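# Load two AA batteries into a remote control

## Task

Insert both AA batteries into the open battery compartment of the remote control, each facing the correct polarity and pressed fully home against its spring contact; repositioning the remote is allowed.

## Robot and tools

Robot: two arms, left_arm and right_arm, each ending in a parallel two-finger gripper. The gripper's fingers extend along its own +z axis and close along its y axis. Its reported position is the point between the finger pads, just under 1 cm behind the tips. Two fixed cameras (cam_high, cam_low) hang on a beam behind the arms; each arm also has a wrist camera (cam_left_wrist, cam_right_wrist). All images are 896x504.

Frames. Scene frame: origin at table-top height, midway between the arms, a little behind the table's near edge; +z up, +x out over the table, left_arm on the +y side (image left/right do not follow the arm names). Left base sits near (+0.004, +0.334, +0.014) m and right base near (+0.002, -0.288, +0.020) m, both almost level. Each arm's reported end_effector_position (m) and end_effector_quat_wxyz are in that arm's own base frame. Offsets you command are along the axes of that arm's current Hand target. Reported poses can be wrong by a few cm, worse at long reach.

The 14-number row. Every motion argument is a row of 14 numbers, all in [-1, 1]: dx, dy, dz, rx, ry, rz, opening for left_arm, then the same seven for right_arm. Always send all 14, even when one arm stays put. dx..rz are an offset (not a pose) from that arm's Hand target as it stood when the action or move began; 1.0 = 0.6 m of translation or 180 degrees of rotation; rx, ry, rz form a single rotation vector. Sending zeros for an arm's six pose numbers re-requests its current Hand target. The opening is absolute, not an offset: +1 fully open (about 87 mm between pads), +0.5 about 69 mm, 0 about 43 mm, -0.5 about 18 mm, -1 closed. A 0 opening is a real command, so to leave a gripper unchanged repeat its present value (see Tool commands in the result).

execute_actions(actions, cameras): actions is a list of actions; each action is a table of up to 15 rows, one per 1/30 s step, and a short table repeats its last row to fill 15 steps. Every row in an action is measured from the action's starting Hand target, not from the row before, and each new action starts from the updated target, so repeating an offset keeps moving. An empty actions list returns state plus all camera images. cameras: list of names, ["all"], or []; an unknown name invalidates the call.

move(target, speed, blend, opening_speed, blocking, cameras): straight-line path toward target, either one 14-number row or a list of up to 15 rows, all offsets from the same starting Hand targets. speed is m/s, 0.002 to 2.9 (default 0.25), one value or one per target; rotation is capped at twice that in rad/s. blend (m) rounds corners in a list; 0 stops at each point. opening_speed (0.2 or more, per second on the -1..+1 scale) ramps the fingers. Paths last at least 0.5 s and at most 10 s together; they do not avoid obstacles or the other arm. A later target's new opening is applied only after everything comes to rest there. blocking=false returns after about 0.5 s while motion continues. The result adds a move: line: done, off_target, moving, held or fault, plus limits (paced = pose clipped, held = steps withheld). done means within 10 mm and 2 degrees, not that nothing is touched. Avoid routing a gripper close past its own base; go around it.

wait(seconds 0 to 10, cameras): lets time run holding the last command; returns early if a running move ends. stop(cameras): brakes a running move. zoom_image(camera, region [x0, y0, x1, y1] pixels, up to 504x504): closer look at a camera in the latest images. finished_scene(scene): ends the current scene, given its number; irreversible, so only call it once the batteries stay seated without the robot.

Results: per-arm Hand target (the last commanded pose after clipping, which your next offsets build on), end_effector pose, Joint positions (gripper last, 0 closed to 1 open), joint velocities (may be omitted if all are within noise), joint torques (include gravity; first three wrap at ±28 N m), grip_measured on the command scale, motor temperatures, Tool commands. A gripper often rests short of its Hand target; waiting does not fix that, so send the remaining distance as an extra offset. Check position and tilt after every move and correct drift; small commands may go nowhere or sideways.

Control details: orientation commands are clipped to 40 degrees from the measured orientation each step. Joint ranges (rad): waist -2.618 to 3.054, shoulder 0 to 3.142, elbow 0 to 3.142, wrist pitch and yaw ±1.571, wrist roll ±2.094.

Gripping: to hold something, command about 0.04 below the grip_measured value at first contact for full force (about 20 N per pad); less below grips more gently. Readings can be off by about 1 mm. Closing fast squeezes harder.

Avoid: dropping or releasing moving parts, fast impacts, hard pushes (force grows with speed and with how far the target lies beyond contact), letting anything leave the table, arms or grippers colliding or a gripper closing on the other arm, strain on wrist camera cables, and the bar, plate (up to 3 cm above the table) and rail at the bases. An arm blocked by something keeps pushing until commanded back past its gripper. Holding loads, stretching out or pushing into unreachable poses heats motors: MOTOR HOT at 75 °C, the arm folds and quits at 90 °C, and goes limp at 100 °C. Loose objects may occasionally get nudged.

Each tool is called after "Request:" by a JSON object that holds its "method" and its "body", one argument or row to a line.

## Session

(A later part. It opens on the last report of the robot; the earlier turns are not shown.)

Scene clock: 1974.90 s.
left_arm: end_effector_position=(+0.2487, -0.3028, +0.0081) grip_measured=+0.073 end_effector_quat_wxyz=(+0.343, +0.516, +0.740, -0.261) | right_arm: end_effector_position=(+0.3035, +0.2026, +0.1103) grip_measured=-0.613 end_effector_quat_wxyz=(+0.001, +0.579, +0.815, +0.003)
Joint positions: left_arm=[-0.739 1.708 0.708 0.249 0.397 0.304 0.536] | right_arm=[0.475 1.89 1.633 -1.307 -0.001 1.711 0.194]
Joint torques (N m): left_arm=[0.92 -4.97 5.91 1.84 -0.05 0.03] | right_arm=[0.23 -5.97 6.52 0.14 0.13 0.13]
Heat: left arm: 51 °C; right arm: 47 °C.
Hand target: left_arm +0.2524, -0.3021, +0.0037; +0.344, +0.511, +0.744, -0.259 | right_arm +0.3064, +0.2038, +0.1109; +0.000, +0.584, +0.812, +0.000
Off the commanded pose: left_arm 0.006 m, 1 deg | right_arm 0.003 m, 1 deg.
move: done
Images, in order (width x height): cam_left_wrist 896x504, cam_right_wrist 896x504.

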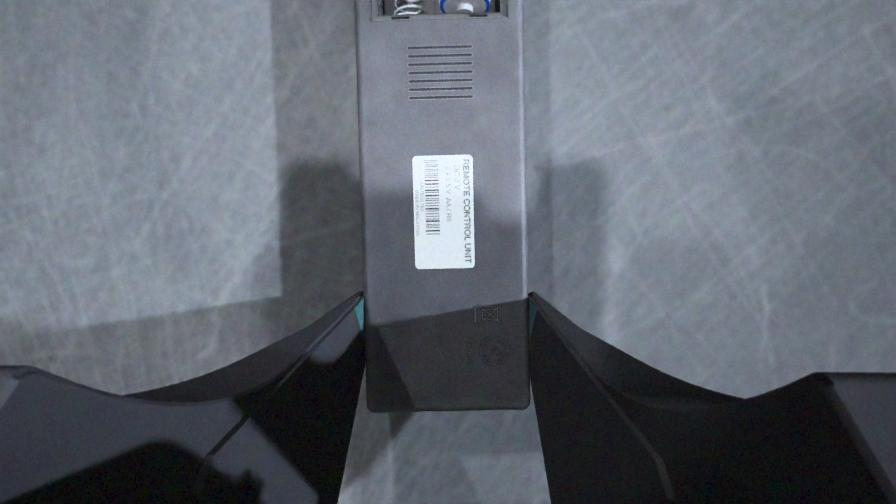

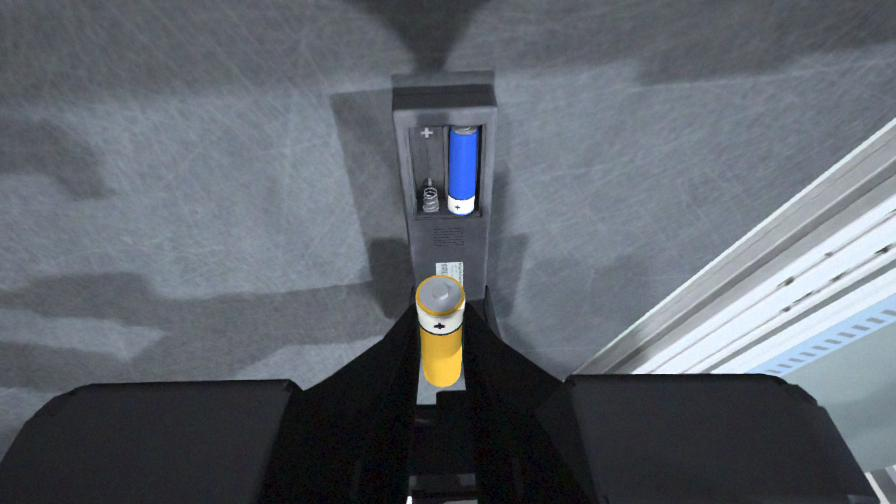

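Request:
{"method": "move", "body": {
  "target": [
    [0,0,0,0,0,0,0.03,0.0143,0.0125,0.08,0,-0.122,-0.010,-0.68]
  ],
  "speed": [0.12],
  "cameras": ["cam_left_wrist","cam_right_wrist"]
}}

Request:
{"method": "zoom_image", "body": {
  "camera": "cam_right_wrist",
  "region": [350, 130, 530, 310]
}}

Scene clock: 2001.80 s.
left_arm: end_effector_position=(+0.2487, -0.3028, +0.0081) grip_measured=+0.073 end_effector_quat_wxyz=(+0.343, +0.516, +0.740, -0.261) | right_arm: end_effector_position=(+0.3084, +0.2127, +0.0631) grip_measured=-0.613 end_effector_quat_wxyz=(+0.150, +0.559, +0.808, -0.107)
Joint positions: left_arm=[-0.739 1.708 0.708 0.249 0.397 0.304 0.536] | right_arm=[0.666 2.048 1.678 -1.322 0.35 1.898 0.194]
Joint torques (N m): left_arm=[0.87 -5.03 5.87 1.85 -0.05 0.04] | right_arm=[0.76 -6.82 6.23 -0.15 0.46 0.14]
Motor temperatures (°C): left_arm=[24 49 37 40 23 23 23] | right_arm=[25 47 35 25 25 25 25]
Heat: left arm: 49 °C; right arm: 47 °C.
Hand target: left_arm +0.2524, -0.3021, +0.0037; +0.344, +0.511, +0.744, -0.259 | right_arm +0.3108, +0.2143, +0.0629; +0.155, +0.561, +0.806, -0.111
Off the commanded pose: left_arm 0.006 m, 1 deg | right_arm 0.003 m, 1 deg.
move: done
Images, in order (width x height): cam_left_wrist 896x504, cam_right_wrist 896x504.

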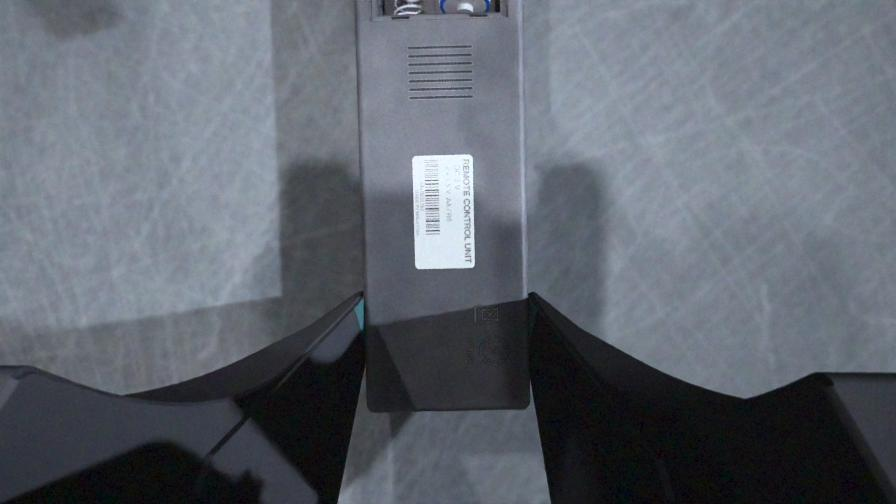

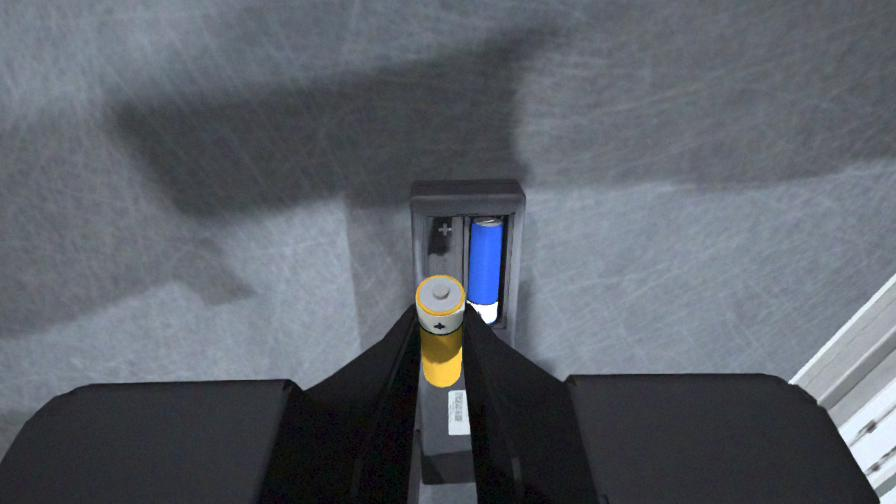

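Scaled by 2.800 from the camera's 896x504 image, which has a finer 1280x720 frame.

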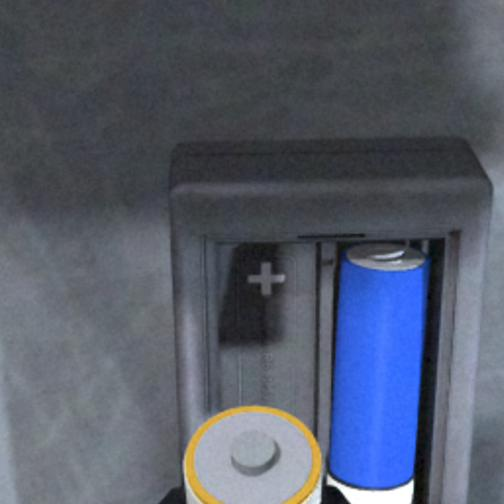

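Request:
{"method": "move", "body": {
  "target": [
    [0,0,0,0,0,0,0.03,0.0017,-0.0025,0.0352,0,0,0,-0.68]
  ],
  "speed": [0.08],
  "cameras": ["cam_left_wrist","cam_right_wrist"]
}}

Request:
{"method": "zoom_image", "body": {
  "camera": "cam_right_wrist",
  "region": [350, 160, 530, 340]
}}

Scene clock: 2018.73 s.
left_arm: end_effector_position=(+0.2487, -0.3028, +0.0081) grip_measured=+0.073 end_effector_quat_wxyz=(+0.343, +0.516, +0.740, -0.261) | right_arm: end_effector_position=(+0.3101, +0.2097, +0.0487) grip_measured=-0.613 end_effector_quat_wxyz=(+0.151, +0.563, +0.805, -0.104)
Joint positions: left_arm=[-0.739 1.708 0.708 0.249 0.397 0.304 0.536] | right_arm=[0.658 2.048 1.62 -1.257 0.352 1.899 0.194]
Joint torques (N m): left_arm=[0.83 -4.94 5.9 1.85 -0.06 0.03] | right_arm=[-0.05 -7.01 4.19 0.1 0.46 -0.05]
Heat: left arm: 48 °C; right arm: 47 °C.
Hand target: left_arm +0.2524, -0.3021, +0.0037; +0.344, +0.511, +0.744, -0.259 | right_arm +0.3118, +0.2073, +0.0430; +0.155, +0.561, +0.806, -0.111
Off the commanded pose: left_arm 0.006 m, 1 deg | right_arm 0.006 m, 1 deg.
move: done
Images, in order (width x height): cam_left_wrist 896x504, cam_right_wrist 896x504.

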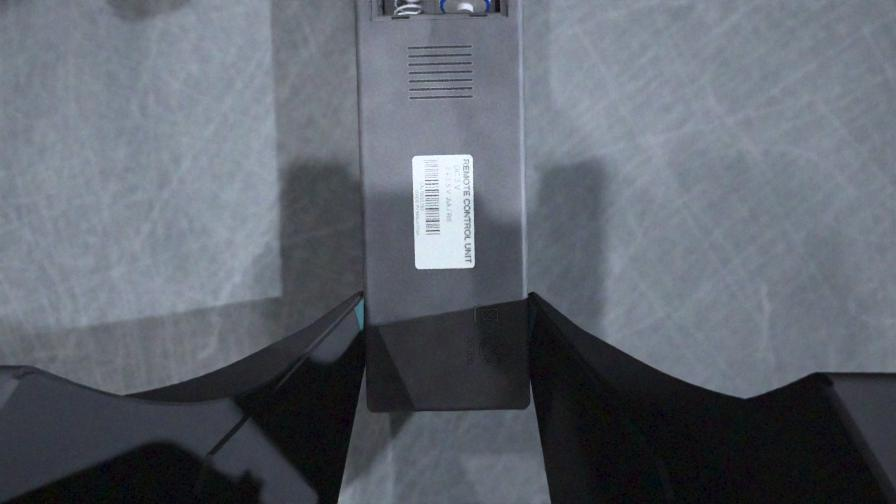

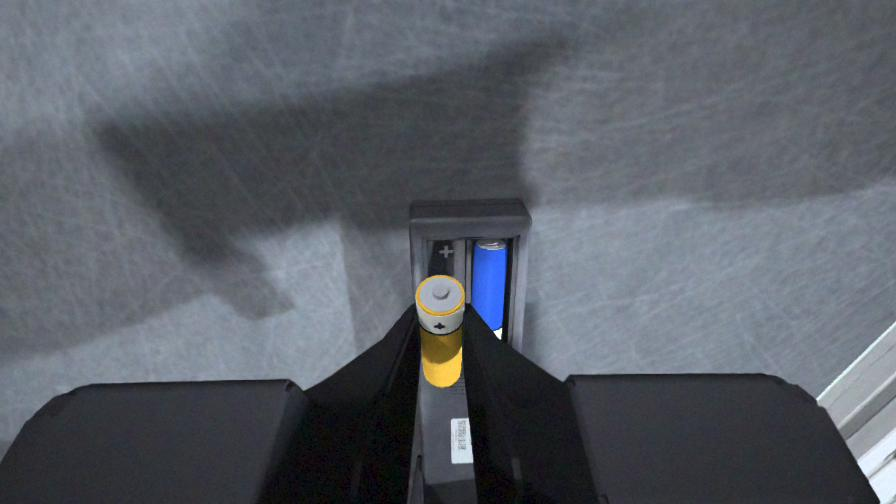

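Scaled by 2.800 from the camera's 896x504 image, which has a finer 1280x720 frame.

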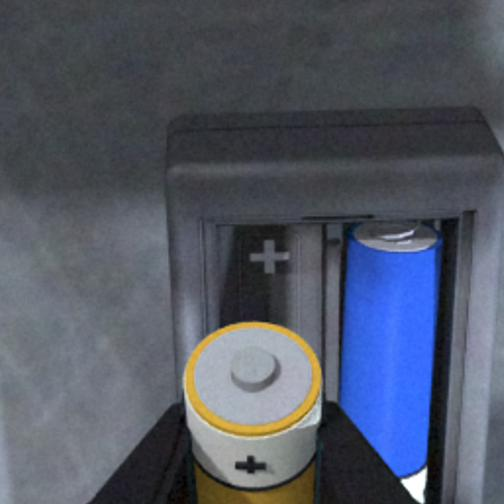

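Request:
{"method": "move", "body": {
  "target": [
    [0,0,0,0,0,0,0.03,0.010,-0.006,0.038,0,0,0,-0.68]
  ],
  "speed": [0.05],
  "cameras": ["cam_left_wrist","cam_right_wrist"]
}}

Request:
{"method": "zoom_image", "body": {
  "camera": "cam_right_wrist",
  "region": [350, 180, 530, 360]
}}

Request:
{"method": "zoom_image", "body": {
  "camera": "cam_left_wrist",
  "region": [350, 0, 530, 80]
}}

Scene clock: 2029.73 s.
left_arm: end_effector_position=(+0.2487, -0.3028, +0.0081) grip_measured=+0.073 end_effector_quat_wxyz=(+0.343, +0.516, +0.740, -0.261) | right_arm: end_effector_position=(+0.3083, +0.2063, +0.0272) grip_measured=-0.613 end_effector_quat_wxyz=(+0.153, +0.565, +0.804, -0.102)
Joint positions: left_arm=[-0.739 1.708 0.708 0.249 0.397 0.304 0.536] | right_arm=[0.654 2.048 1.533 -1.163 0.353 1.897 0.194]
Joint torques (N m): left_arm=[0.91 -5.01 5.93 1.85 -0.06 0.03] | right_arm=[-0.13 -6.48 4.11 0.11 0.45 -0.1]
Heat: left arm: 48 °C; right arm: 48 °C.
Hand target: left_arm +0.2524, -0.3021, +0.0037; +0.344, +0.511, +0.744, -0.259 | right_arm +0.3093, +0.2032, +0.0196; +0.155, +0.561, +0.806, -0.111
Off the commanded pose: left_arm 0.006 m, 1 deg | right_arm 0.008 m, 1 deg.
move: done
Images, in order (width x height): cam_left_wrist 896x504, cam_right_wrist 896x504.

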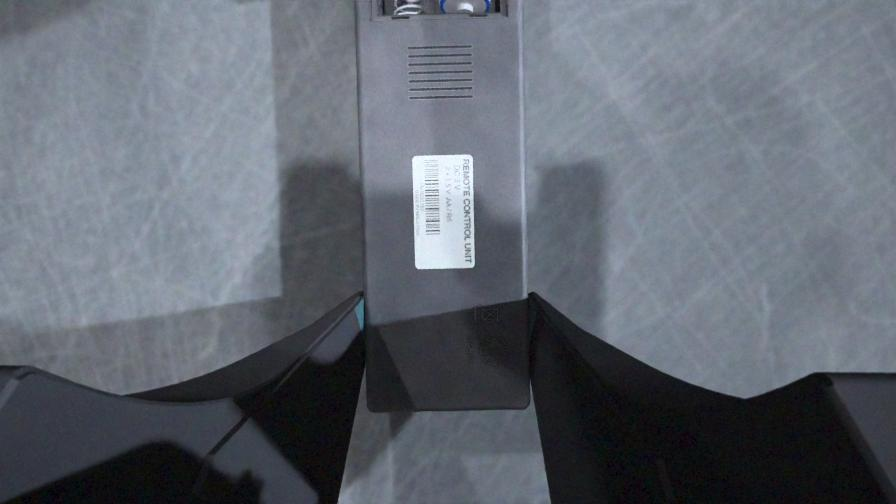

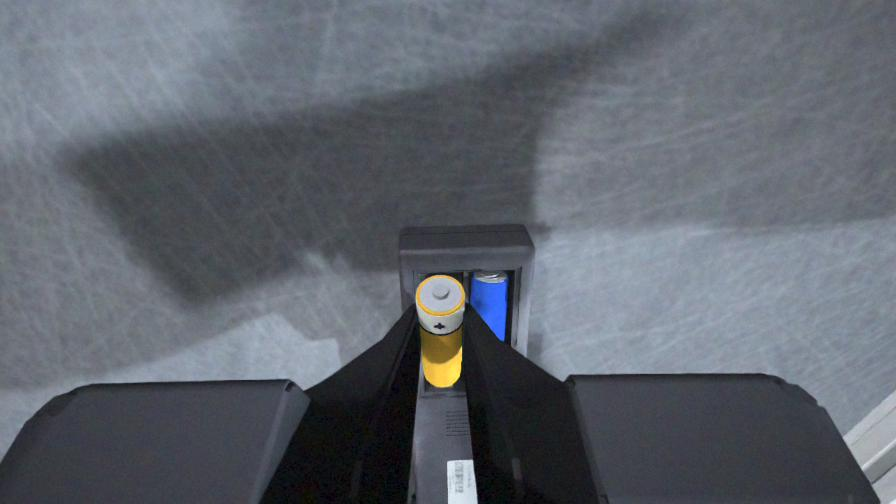

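Scaled by 2.800 from the camera's 896x504 image, which has a finer 1280x720 frame.

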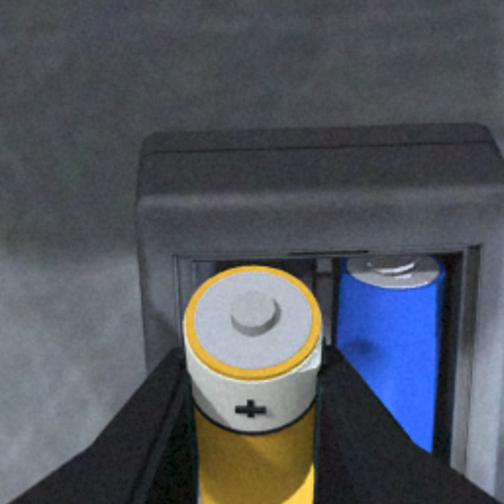

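Scaled by 2.800 from the camera's 896x504 image, which has a finer 1280x720 frame.

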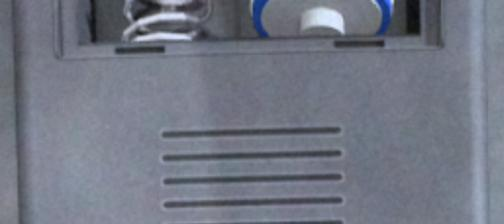

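Request:
{"method": "move", "body": {
  "target": [
    [0,0,0,0,0,0,0.03,-0.0077,0,0.0031,0,0,0,-0.68],
    [0,0,0,0,0,0,0.03,-0.0047,0.001,0.0124,0,0,0,-0.68]
  ],
  "speed": [0.05,0.05],
  "cameras": ["cam_right_wrist"]
}}

Request:
{"method": "zoom_image", "body": {
  "camera": "cam_right_wrist",
  "region": [350, 230, 530, 410]
}}

Scene clock: 2038.17 s.
left_arm: end_effector_position=(+0.2487, -0.3028, +0.0081) grip_measured=+0.073 end_effector_quat_wxyz=(+0.343, +0.516, +0.740, -0.261) | right_arm: end_effector_position=(+0.3108, +0.2021, +0.0220) grip_measured=-0.613 end_effector_quat_wxyz=(+0.153, +0.565, +0.805, -0.101)
Joint positions: left_arm=[-0.739 1.708 0.708 0.249 0.397 0.304 0.536] | right_arm=[0.641 2.048 1.511 -1.134 0.355 1.883 0.194]
Joint torques (N m): left_arm=[0.84 -4.97 5.93 1.85 -0.06 0.03] | right_arm=[-0.24 -6.32 4.05 0.12 0.46 -0.09]
Heat: left arm: 48 °C; right arm: 48 °C.
Hand target: left_arm +0.2524, -0.3021, +0.0037; +0.344, +0.511, +0.744, -0.259 | right_arm +0.3117, +0.1983, +0.0137; +0.155, +0.561, +0.806, -0.111
Off the commanded pose: left_arm 0.006 m, 1 deg | right_arm 0.009 m, 1 deg.
move: done
Images, in order (width x height): cam_right_wrist 896x504.

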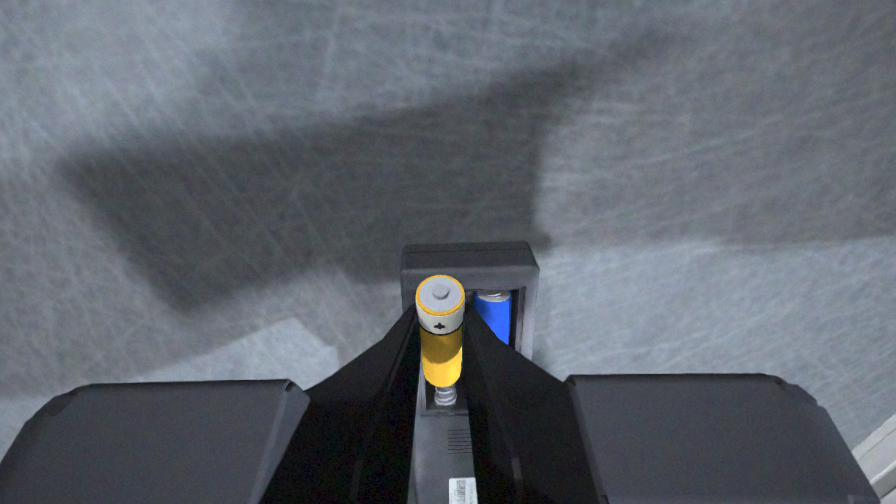

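Scaled by 2.800 from the camera's 896x504 image, which has a finer 1280x720 frame.

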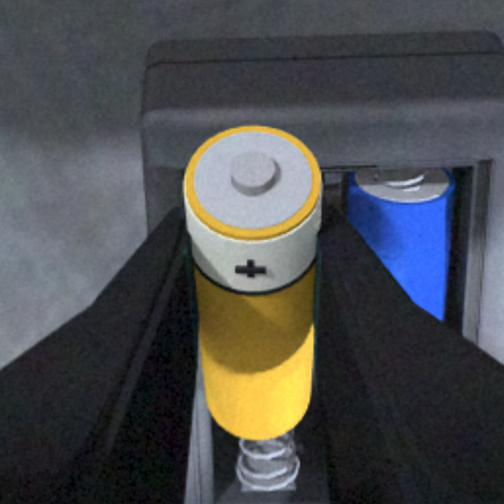

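Request:
{"method": "move", "body": {
  "target": [
    [0,0,0,0,0,0,0.03,0.052,-0.004,-0.021,0,0,0,-0.68]
  ],
  "speed": [0.05],
  "cameras": ["cam_right_wrist","cam_left_wrist"]
}}

Request:
{"method": "zoom_image", "body": {
  "camera": "cam_right_wrist",
  "region": [350, 180, 530, 360]
}}

Scene clock: 2051.57 s.
left_arm: end_effector_position=(+0.2487, -0.3028, +0.0081) grip_measured=+0.073 end_effector_quat_wxyz=(+0.343, +0.516, +0.740, -0.261) | right_arm: end_effector_position=(+0.3011, +0.2166, +0.0166) grip_measured=-0.613 end_effector_quat_wxyz=(+0.167, +0.562, +0.802, -0.116)
Joint positions: left_arm=[-0.739 1.708 0.708 0.249 0.397 0.304 0.536] | right_arm=[0.704 2.09 1.546 -1.176 0.383 1.955 0.194]
Joint torques (N m): left_arm=[0.87 -4.96 5.9 1.84 -0.06 0.03] | right_arm=[1.99 -6.69 6 -0.1 -0.01 0.11]
Heat: left arm: 48 °C; right arm: 48 °C.
Hand target: left_arm +0.2524, -0.3021, +0.0037; +0.344, +0.511, +0.744, -0.259 | right_arm +0.2979, +0.2291, +0.0137; +0.155, +0.561, +0.806, -0.111
Off the commanded pose: left_arm 0.006 m, 1 deg | right_arm 0.013 m, 2 deg.
move: off_target (right_arm)
Images, in order (width x height): cam_left_wrist 896x504, cam_right_wrist 896x504.

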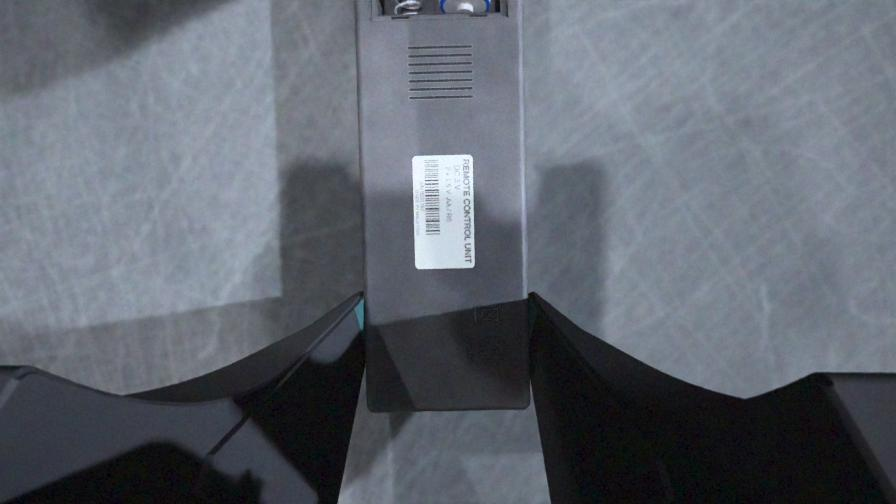

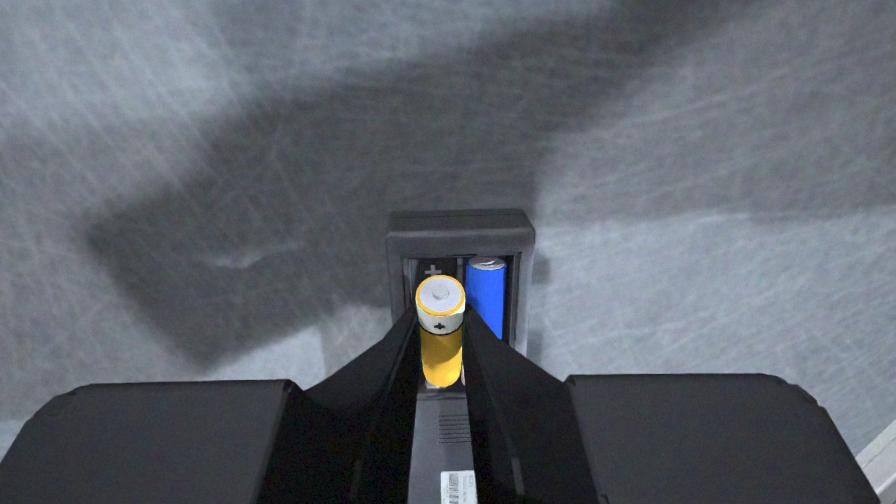

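Scaled by 2.800 from the camera's 896x504 image, which has a finer 1280x720 frame.

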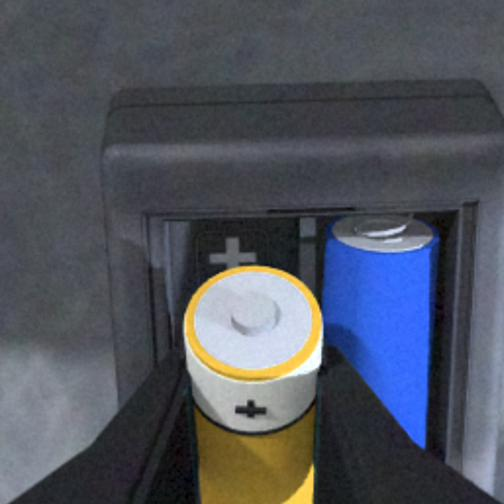

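Request:
{"method": "move", "body": {
  "target": [
    [0,0,0,0,0,0,0.03,0.0,0.010,0,0,0,0,-0.68],
    [0,0,0,0,0,0,0.03,0.0048,0.010,0.0118,0,0.061,0,-0.68]
  ],
  "speed": [0.05,0.05],
  "cameras": ["cam_right_wrist","cam_left_wrist"]
}}

Request:
{"method": "zoom_image", "body": {
  "camera": "cam_right_wrist",
  "region": [350, 180, 530, 360]
}}

Scene clock: 2081.37 s.
left_arm: end_effector_position=(+0.2487, -0.3028, +0.0081) grip_measured=+0.073 end_effector_quat_wxyz=(+0.343, +0.516, +0.740, -0.261) | right_arm: end_effector_position=(+0.3021, +0.2150, +0.0124) grip_measured=-0.614 end_effector_quat_wxyz=(+0.095, +0.567, +0.813, -0.089)
Joint positions: left_arm=[-0.739 1.708 0.708 0.249 0.397 0.304 0.536] | right_arm=[0.626 2.073 1.515 -1.122 0.238 1.856 0.193]
Joint torques (N m): left_arm=[0.85 -5 5.87 1.85 -0.06 0.04] | right_arm=[0.87 -8.32 2.62 0.79 -0.39 -0.04]
Heat: left arm: 47 °C; right arm: 47 °C.
Hand target: left_arm +0.2524, -0.3021, +0.0037; +0.344, +0.511, +0.744, -0.259 | right_arm +0.3034, +0.2311, +0.0060; +0.077, +0.569, +0.817, -0.057
Off the commanded pose: left_arm 0.006 m, 1 deg | right_arm 0.017 m, 4 deg.
move: off_target (right_arm)
Images, in order (width x height): cam_left_wrist 896x504, cam_right_wrist 896x504.

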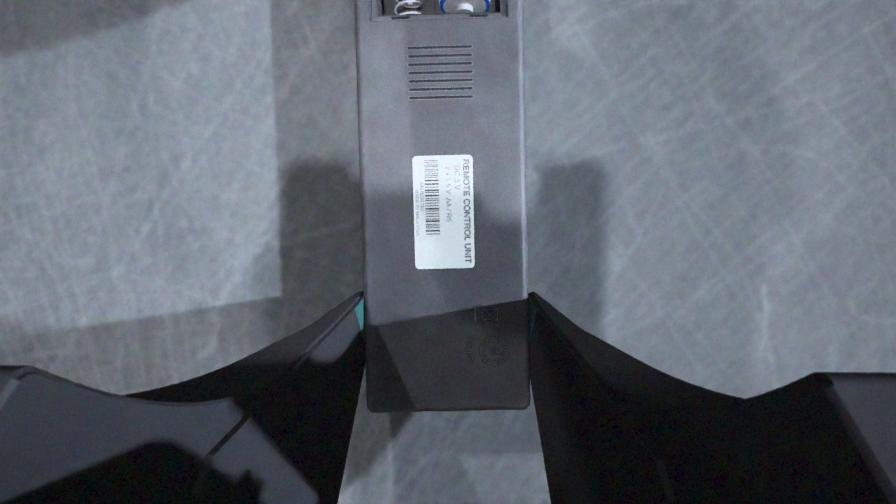

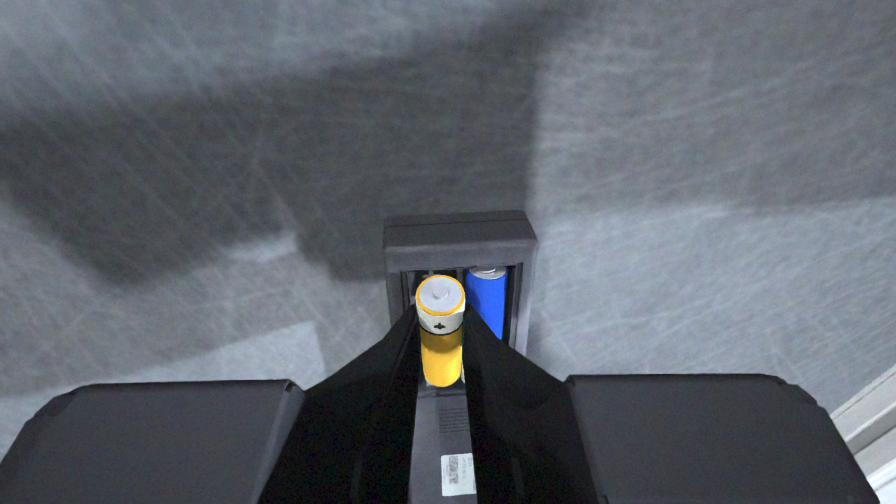

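Scaled by 2.800 from the camera's 896x504 image, which has a finer 1280x720 frame.

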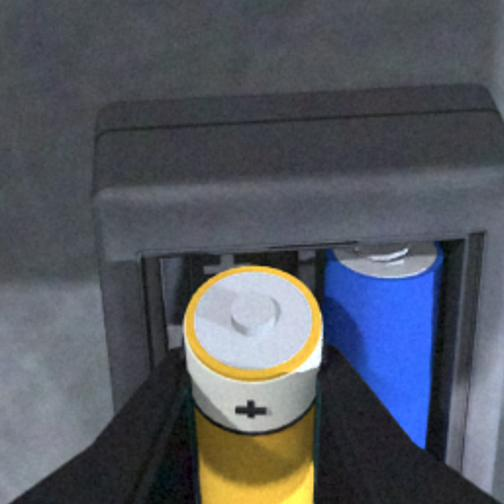

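Request:
{"method": "move", "body": {
  "target": [
    [0,0,0,0,0,0,0.03,0.002,-0.004,0.012,0,0.061,0,-0.68]
  ],
  "speed": [0.05],
  "cameras": ["cam_right_wrist","cam_left_wrist"]
}}

Request:
{"method": "zoom_image", "body": {
  "camera": "cam_right_wrist",
  "region": [350, 200, 530, 380]
}}

Request:
{"method": "zoom_image", "body": {
  "camera": "cam_left_wrist",
  "region": [350, 0, 530, 80]
}}

Scene clock: 2111.67 s.
left_arm: end_effector_position=(+0.2487, -0.3028, +0.0081) grip_measured=+0.073 end_effector_quat_wxyz=(+0.343, +0.516, +0.740, -0.261) | right_arm: end_effector_position=(+0.3023, +0.2143, +0.0113) grip_measured=-0.614 end_effector_quat_wxyz=(+0.020, +0.574, +0.818, -0.028)
Joint positions: left_arm=[-0.739 1.708 0.708 0.249 0.397 0.304 0.536] | right_arm=[0.534 2.018 1.419 -1.007 0.059 1.76 0.193]
Joint torques (N m): left_arm=[0.83 -4.98 5.93 1.85 -0.05 0.04] | right_arm=[1.2 -6.26 2.07 1.02 -0.54 0.01]
Heat: left arm: 47 °C; right arm: 47 °C.
Hand target: left_arm +0.2524, -0.3021, +0.0037; +0.344, +0.511, +0.744, -0.259 | right_arm +0.3011, +0.2301, -0.0013; -0.002, +0.572, +0.820, -0.002
Off the commanded pose: left_arm 0.006 m, 1 deg | right_arm 0.020 m, 4 deg.
move: off_target (right_arm)
Images, in order (width x height): cam_left_wrist 896x504, cam_right_wrist 896x504.

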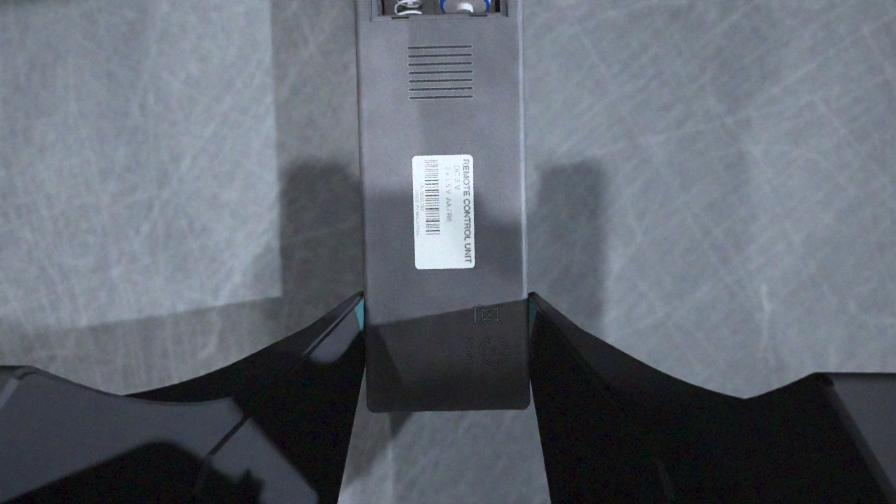

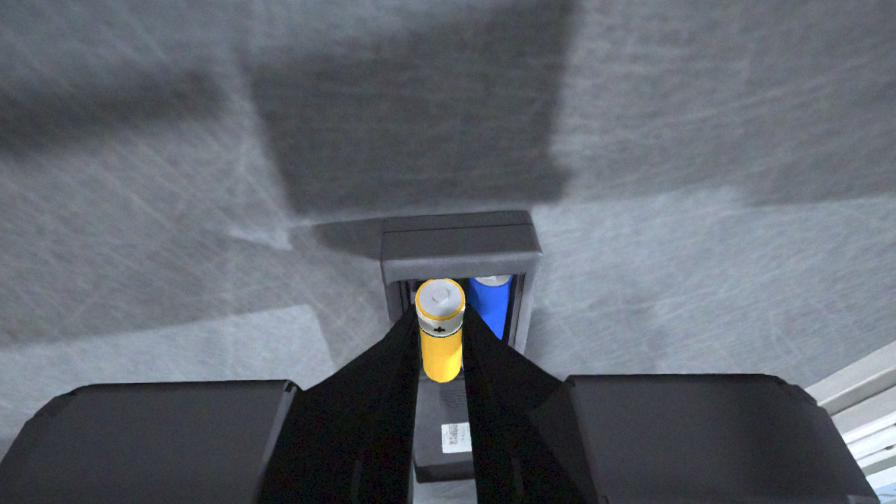

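Scaled by 2.800 from the camera's 896x504 image, which has a finer 1280x720 frame.

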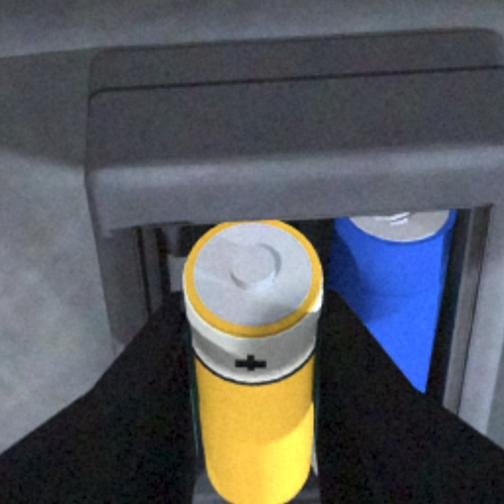

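Scaled by 2.800 from the camera's 896x504 image, which has a finer 1280x720 frame.

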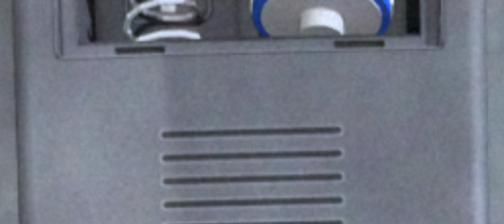

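Request:
{"method": "move", "body": {
  "target": [
    [0,0,0,0,0,0,0.03,-0.036,0.0,0.0,0,0,0,-0.68]
  ],
  "speed": [0.04],
  "cameras": ["cam_right_wrist","cam_left_wrist"]
}}

Request:
{"method": "zoom_image", "body": {
  "camera": "cam_right_wrist",
  "region": [350, 200, 530, 380]
}}

Request:
{"method": "zoom_image", "body": {
  "camera": "cam_left_wrist",
  "region": [350, 0, 530, 80]
}}

Scene clock: 2121.83 s.
left_arm: end_effector_position=(+0.2487, -0.3028, +0.0081) grip_measured=+0.073 end_effector_quat_wxyz=(+0.343, +0.516, +0.740, -0.261) | right_arm: end_effector_position=(+0.3030, +0.2130, +0.0118) grip_measured=-0.613 end_effector_quat_wxyz=(-0.015, +0.573, +0.820, -0.005)
Joint positions: left_arm=[-0.739 1.708 0.708 0.249 0.397 0.304 0.536] | right_arm=[0.49 2.011 1.398 -0.979 -0.022 1.71 0.194]
Joint torques (N m): left_arm=[0.84 -5.01 5.82 1.84 -0.07 0.04] | right_arm=[-0.24 -6.64 2.18 0.87 0.36 -0.04]
Heat: left arm: 46 °C; right arm: 47 °C.
Hand target: left_arm +0.2524, -0.3021, +0.0037; +0.344, +0.511, +0.744, -0.259 | right_arm +0.3086, +0.2098, -0.0012; -0.002, +0.572, +0.820, -0.002
Off the commanded pose: left_arm 0.006 m, 1 deg | right_arm 0.015 m, 2 deg.
move: off_target (right_arm)
Images, in order (width x height): cam_left_wrist 896x504, cam_right_wrist 896x504.

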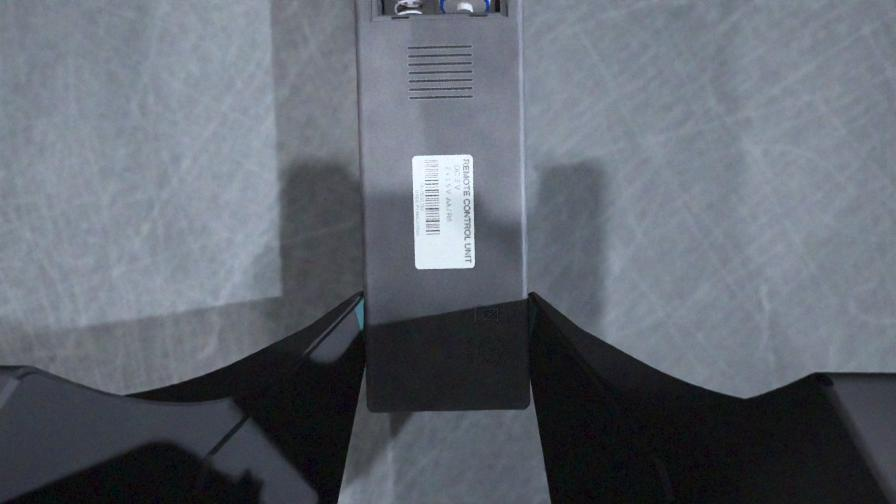

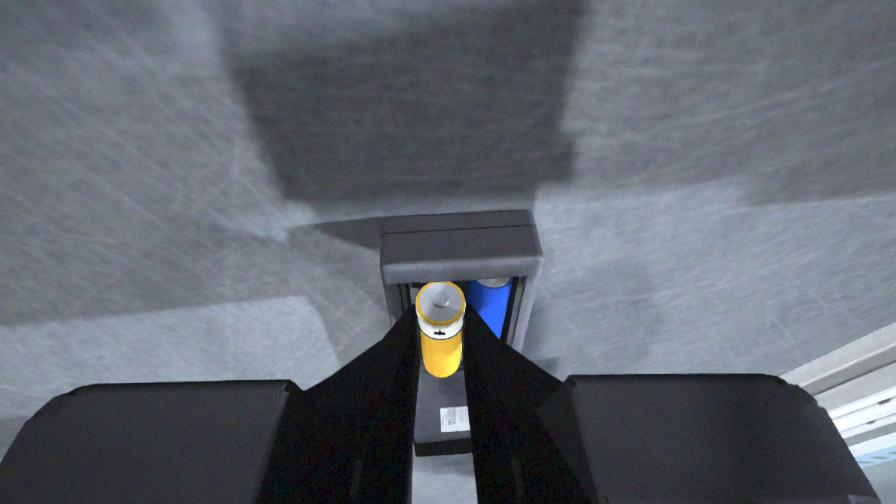

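Scaled by 2.800 from the camera's 896x504 image, which has a finer 1280x720 frame.

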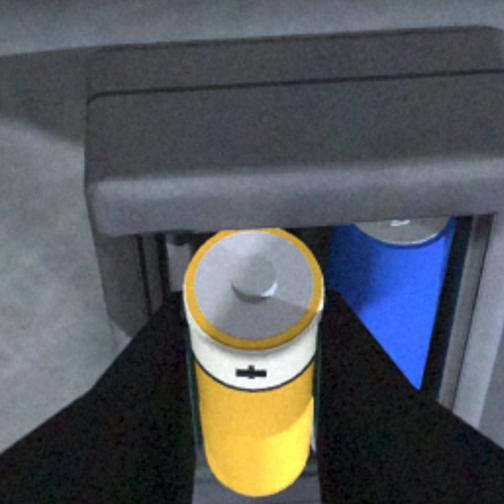

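Scaled by 2.800 from the camera's 896x504 image, which has a finer 1280x720 frame.

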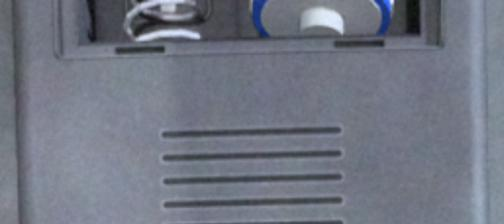

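Request:
{"method": "move", "body": {
  "target": [
    [0,0,0,0,0,0,0.03,-0.02,0.0,-0.008,0,0,0,-0.68]
  ],
  "speed": [0.04],
  "cameras": ["cam_right_wrist","cam_left_wrist"]
}}

Request:
{"method": "zoom_image", "body": {
  "camera": "cam_right_wrist",
  "region": [350, 200, 530, 380]
}}

Request:
{"method": "zoom_image", "body": {
  "camera": "cam_left_wrist",
  "region": [350, 0, 530, 80]
}}

Scene clock: 2128.27 s.
left_arm: end_effector_position=(+0.2488, -0.3028, +0.0081) grip_measured=+0.073 end_effector_quat_wxyz=(+0.343, +0.516, +0.741, -0.261) | right_arm: end_effector_position=(+0.3040, +0.2113, +0.0130) grip_measured=-0.613 end_effector_quat_wxyz=(-0.030, +0.568, +0.822, +0.005)
Joint positions: left_arm=[-0.739 1.708 0.708 0.249 0.397 0.304 0.536] | right_arm=[0.468 2.011 1.396 -0.976 -0.057 1.677 0.194]
Joint torques (N m): left_arm=[0.84 -4.96 5.85 1.84 -0.06 0.03] | right_arm=[-1.21 -7.62 2.67 0.65 0.75 -0.06]
Heat: left arm: 46 °C; right arm: 47 °C.
Hand target: left_arm +0.2524, -0.3021, +0.0037; +0.344, +0.511, +0.744, -0.259 | right_arm +0.3128, +0.1986, +0.0036; -0.002, +0.572, +0.820, -0.002
Off the commanded pose: left_arm 0.006 m, 1 deg | right_arm 0.018 m, 3 deg.
move: off_target (right_arm)
Images, in order (width x height): cam_left_wrist 896x504, cam_right_wrist 896x504.

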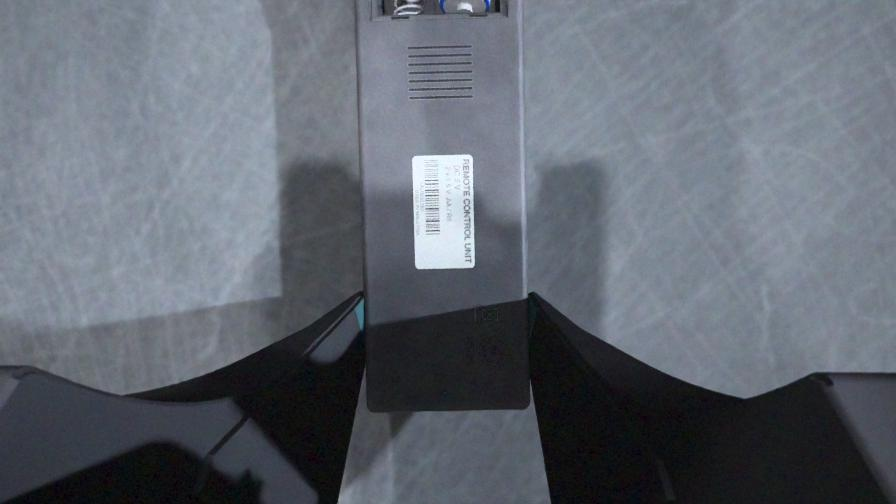

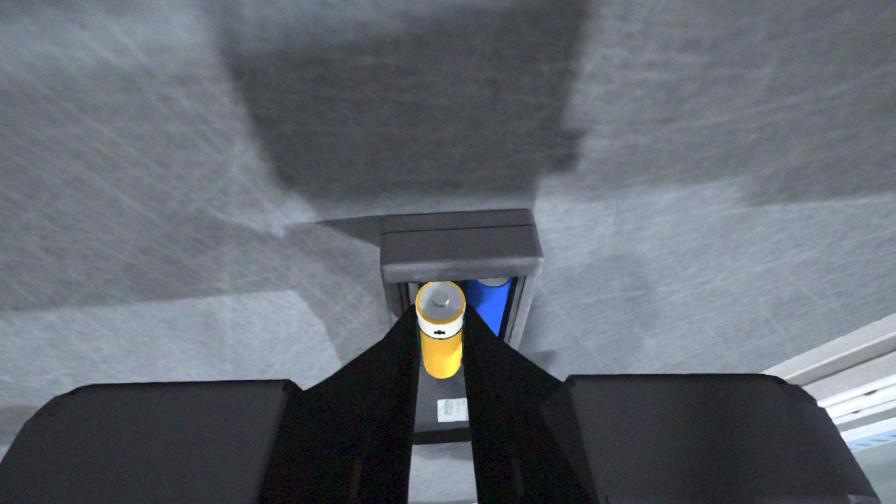

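Scaled by 2.800 from the camera's 896x504 image, which has a finer 1280x720 frame.

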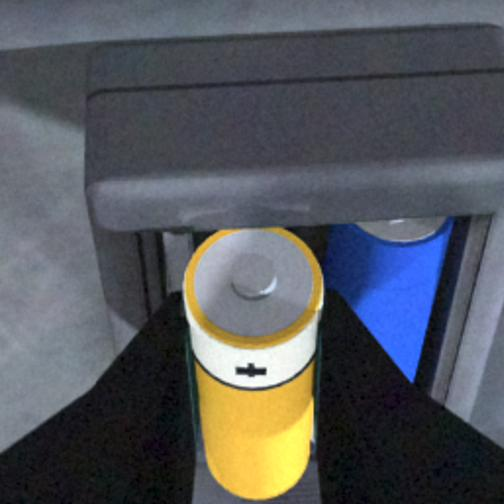

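Scaled by 2.800 from the camera's 896x504 image, which has a finer 1280x720 frame.

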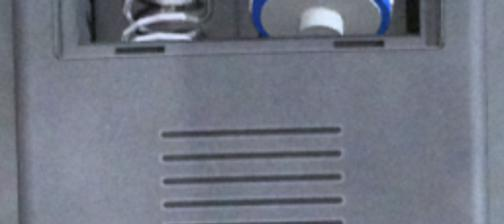

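Request:
{"method": "move", "body": {
  "target": [
    [0,0,0,0,0,0,0.03,0.014,0.0,0.0,0,0,0,-0.68],
    [0,0,0,0,0,0,0.03,0.014,0.0,0.0,0,0,0,-0.53],
    [0,0,0,0,0,0,0.03,0.008,0.0,-0.1,0,0,0,-0.53]
  ],
  "speed": [0.04,0.04,0.06],
  "opening_speed": 0.5,
  "cameras": ["cam_right_wrist","cam_left_wrist"]
}}

Request:
{"method": "zoom_image", "body": {
  "camera": "cam_right_wrist",
  "region": [350, 160, 530, 340]
}}

Request:
{"method": "zoom_image", "body": {
  "camera": "cam_left_wrist",
  "region": [350, 0, 530, 80]
}}

Scene clock: 2137.83 s.
left_arm: end_effector_position=(+0.2489, -0.3029, +0.0080) grip_measured=+0.073 end_effector_quat_wxyz=(+0.343, +0.516, +0.741, -0.261) | right_arm: end_effector_position=(+0.3048, +0.2037, +0.0448) grip_measured=-0.530 end_effector_quat_wxyz=(-0.017, +0.570, +0.821, -0.021)
Joint positions: left_arm=[-0.739 1.708 0.708 0.25 0.396 0.303 0.536] | right_arm=[0.471 1.991 1.507 -1.14 -0.01 1.685 0.235]
Joint torques (N m): left_arm=[0.87 -4.97 5.86 1.84 -0.05 0.04] | right_arm=[-0.24 -11.43 6.06 0 0.22 0]
Heat: left arm: 46 °C; right arm: 47 °C.
Hand target: left_arm +0.2524, -0.3021, +0.0036; +0.344, +0.511, +0.744, -0.259 | right_arm +0.3115, +0.2032, +0.0636; -0.002, +0.572, +0.820, -0.002
Off the commanded pose: left_arm 0.006 m, 1 deg | right_arm 0.020 m, 3 deg.
move: off_target (right_arm); target 2's new opening was sent with right_arm's hand 0.012 m and 3 deg from that target
Images, in order (width x height): cam_left_wrist 896x504, cam_right_wrist 896x504.

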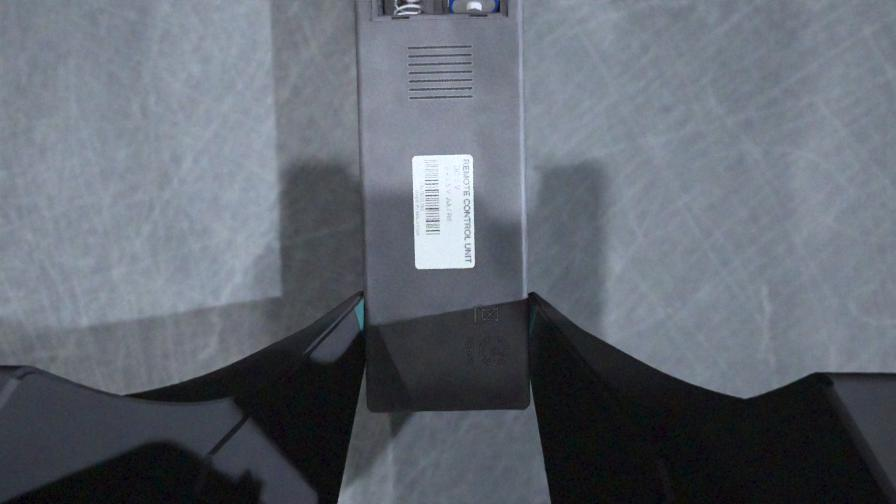

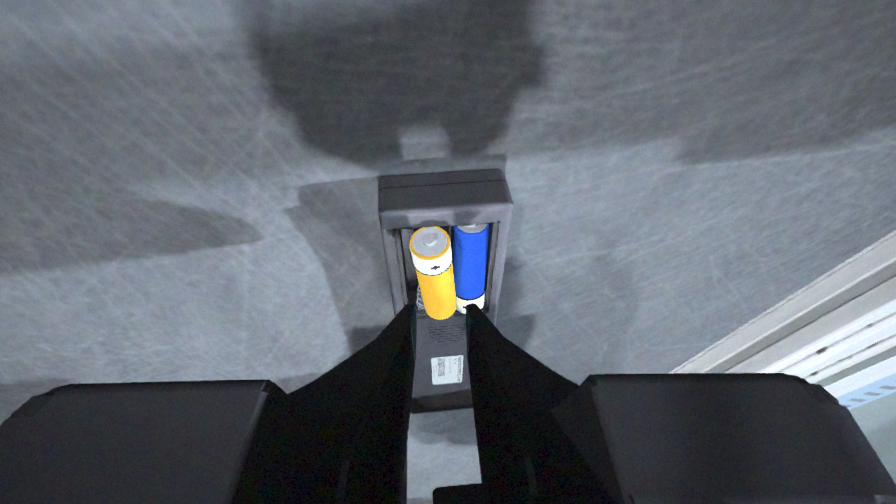

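Scaled by 2.800 from the camera's 896x504 image, which has a finer 1280x720 frame.

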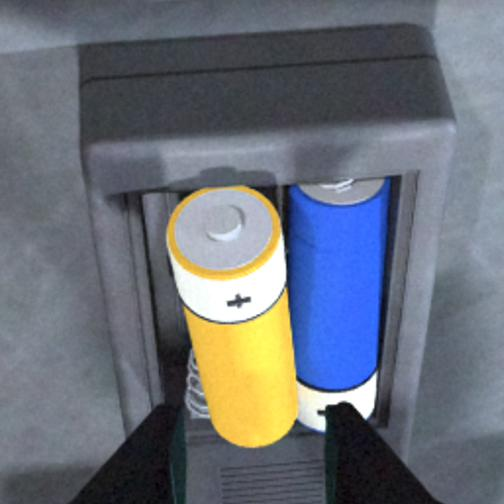

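Scaled by 2.800 from the camera's 896x504 image, which has a finer 1280x720 frame.

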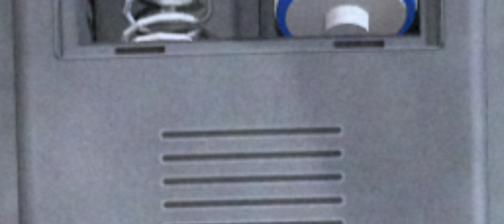

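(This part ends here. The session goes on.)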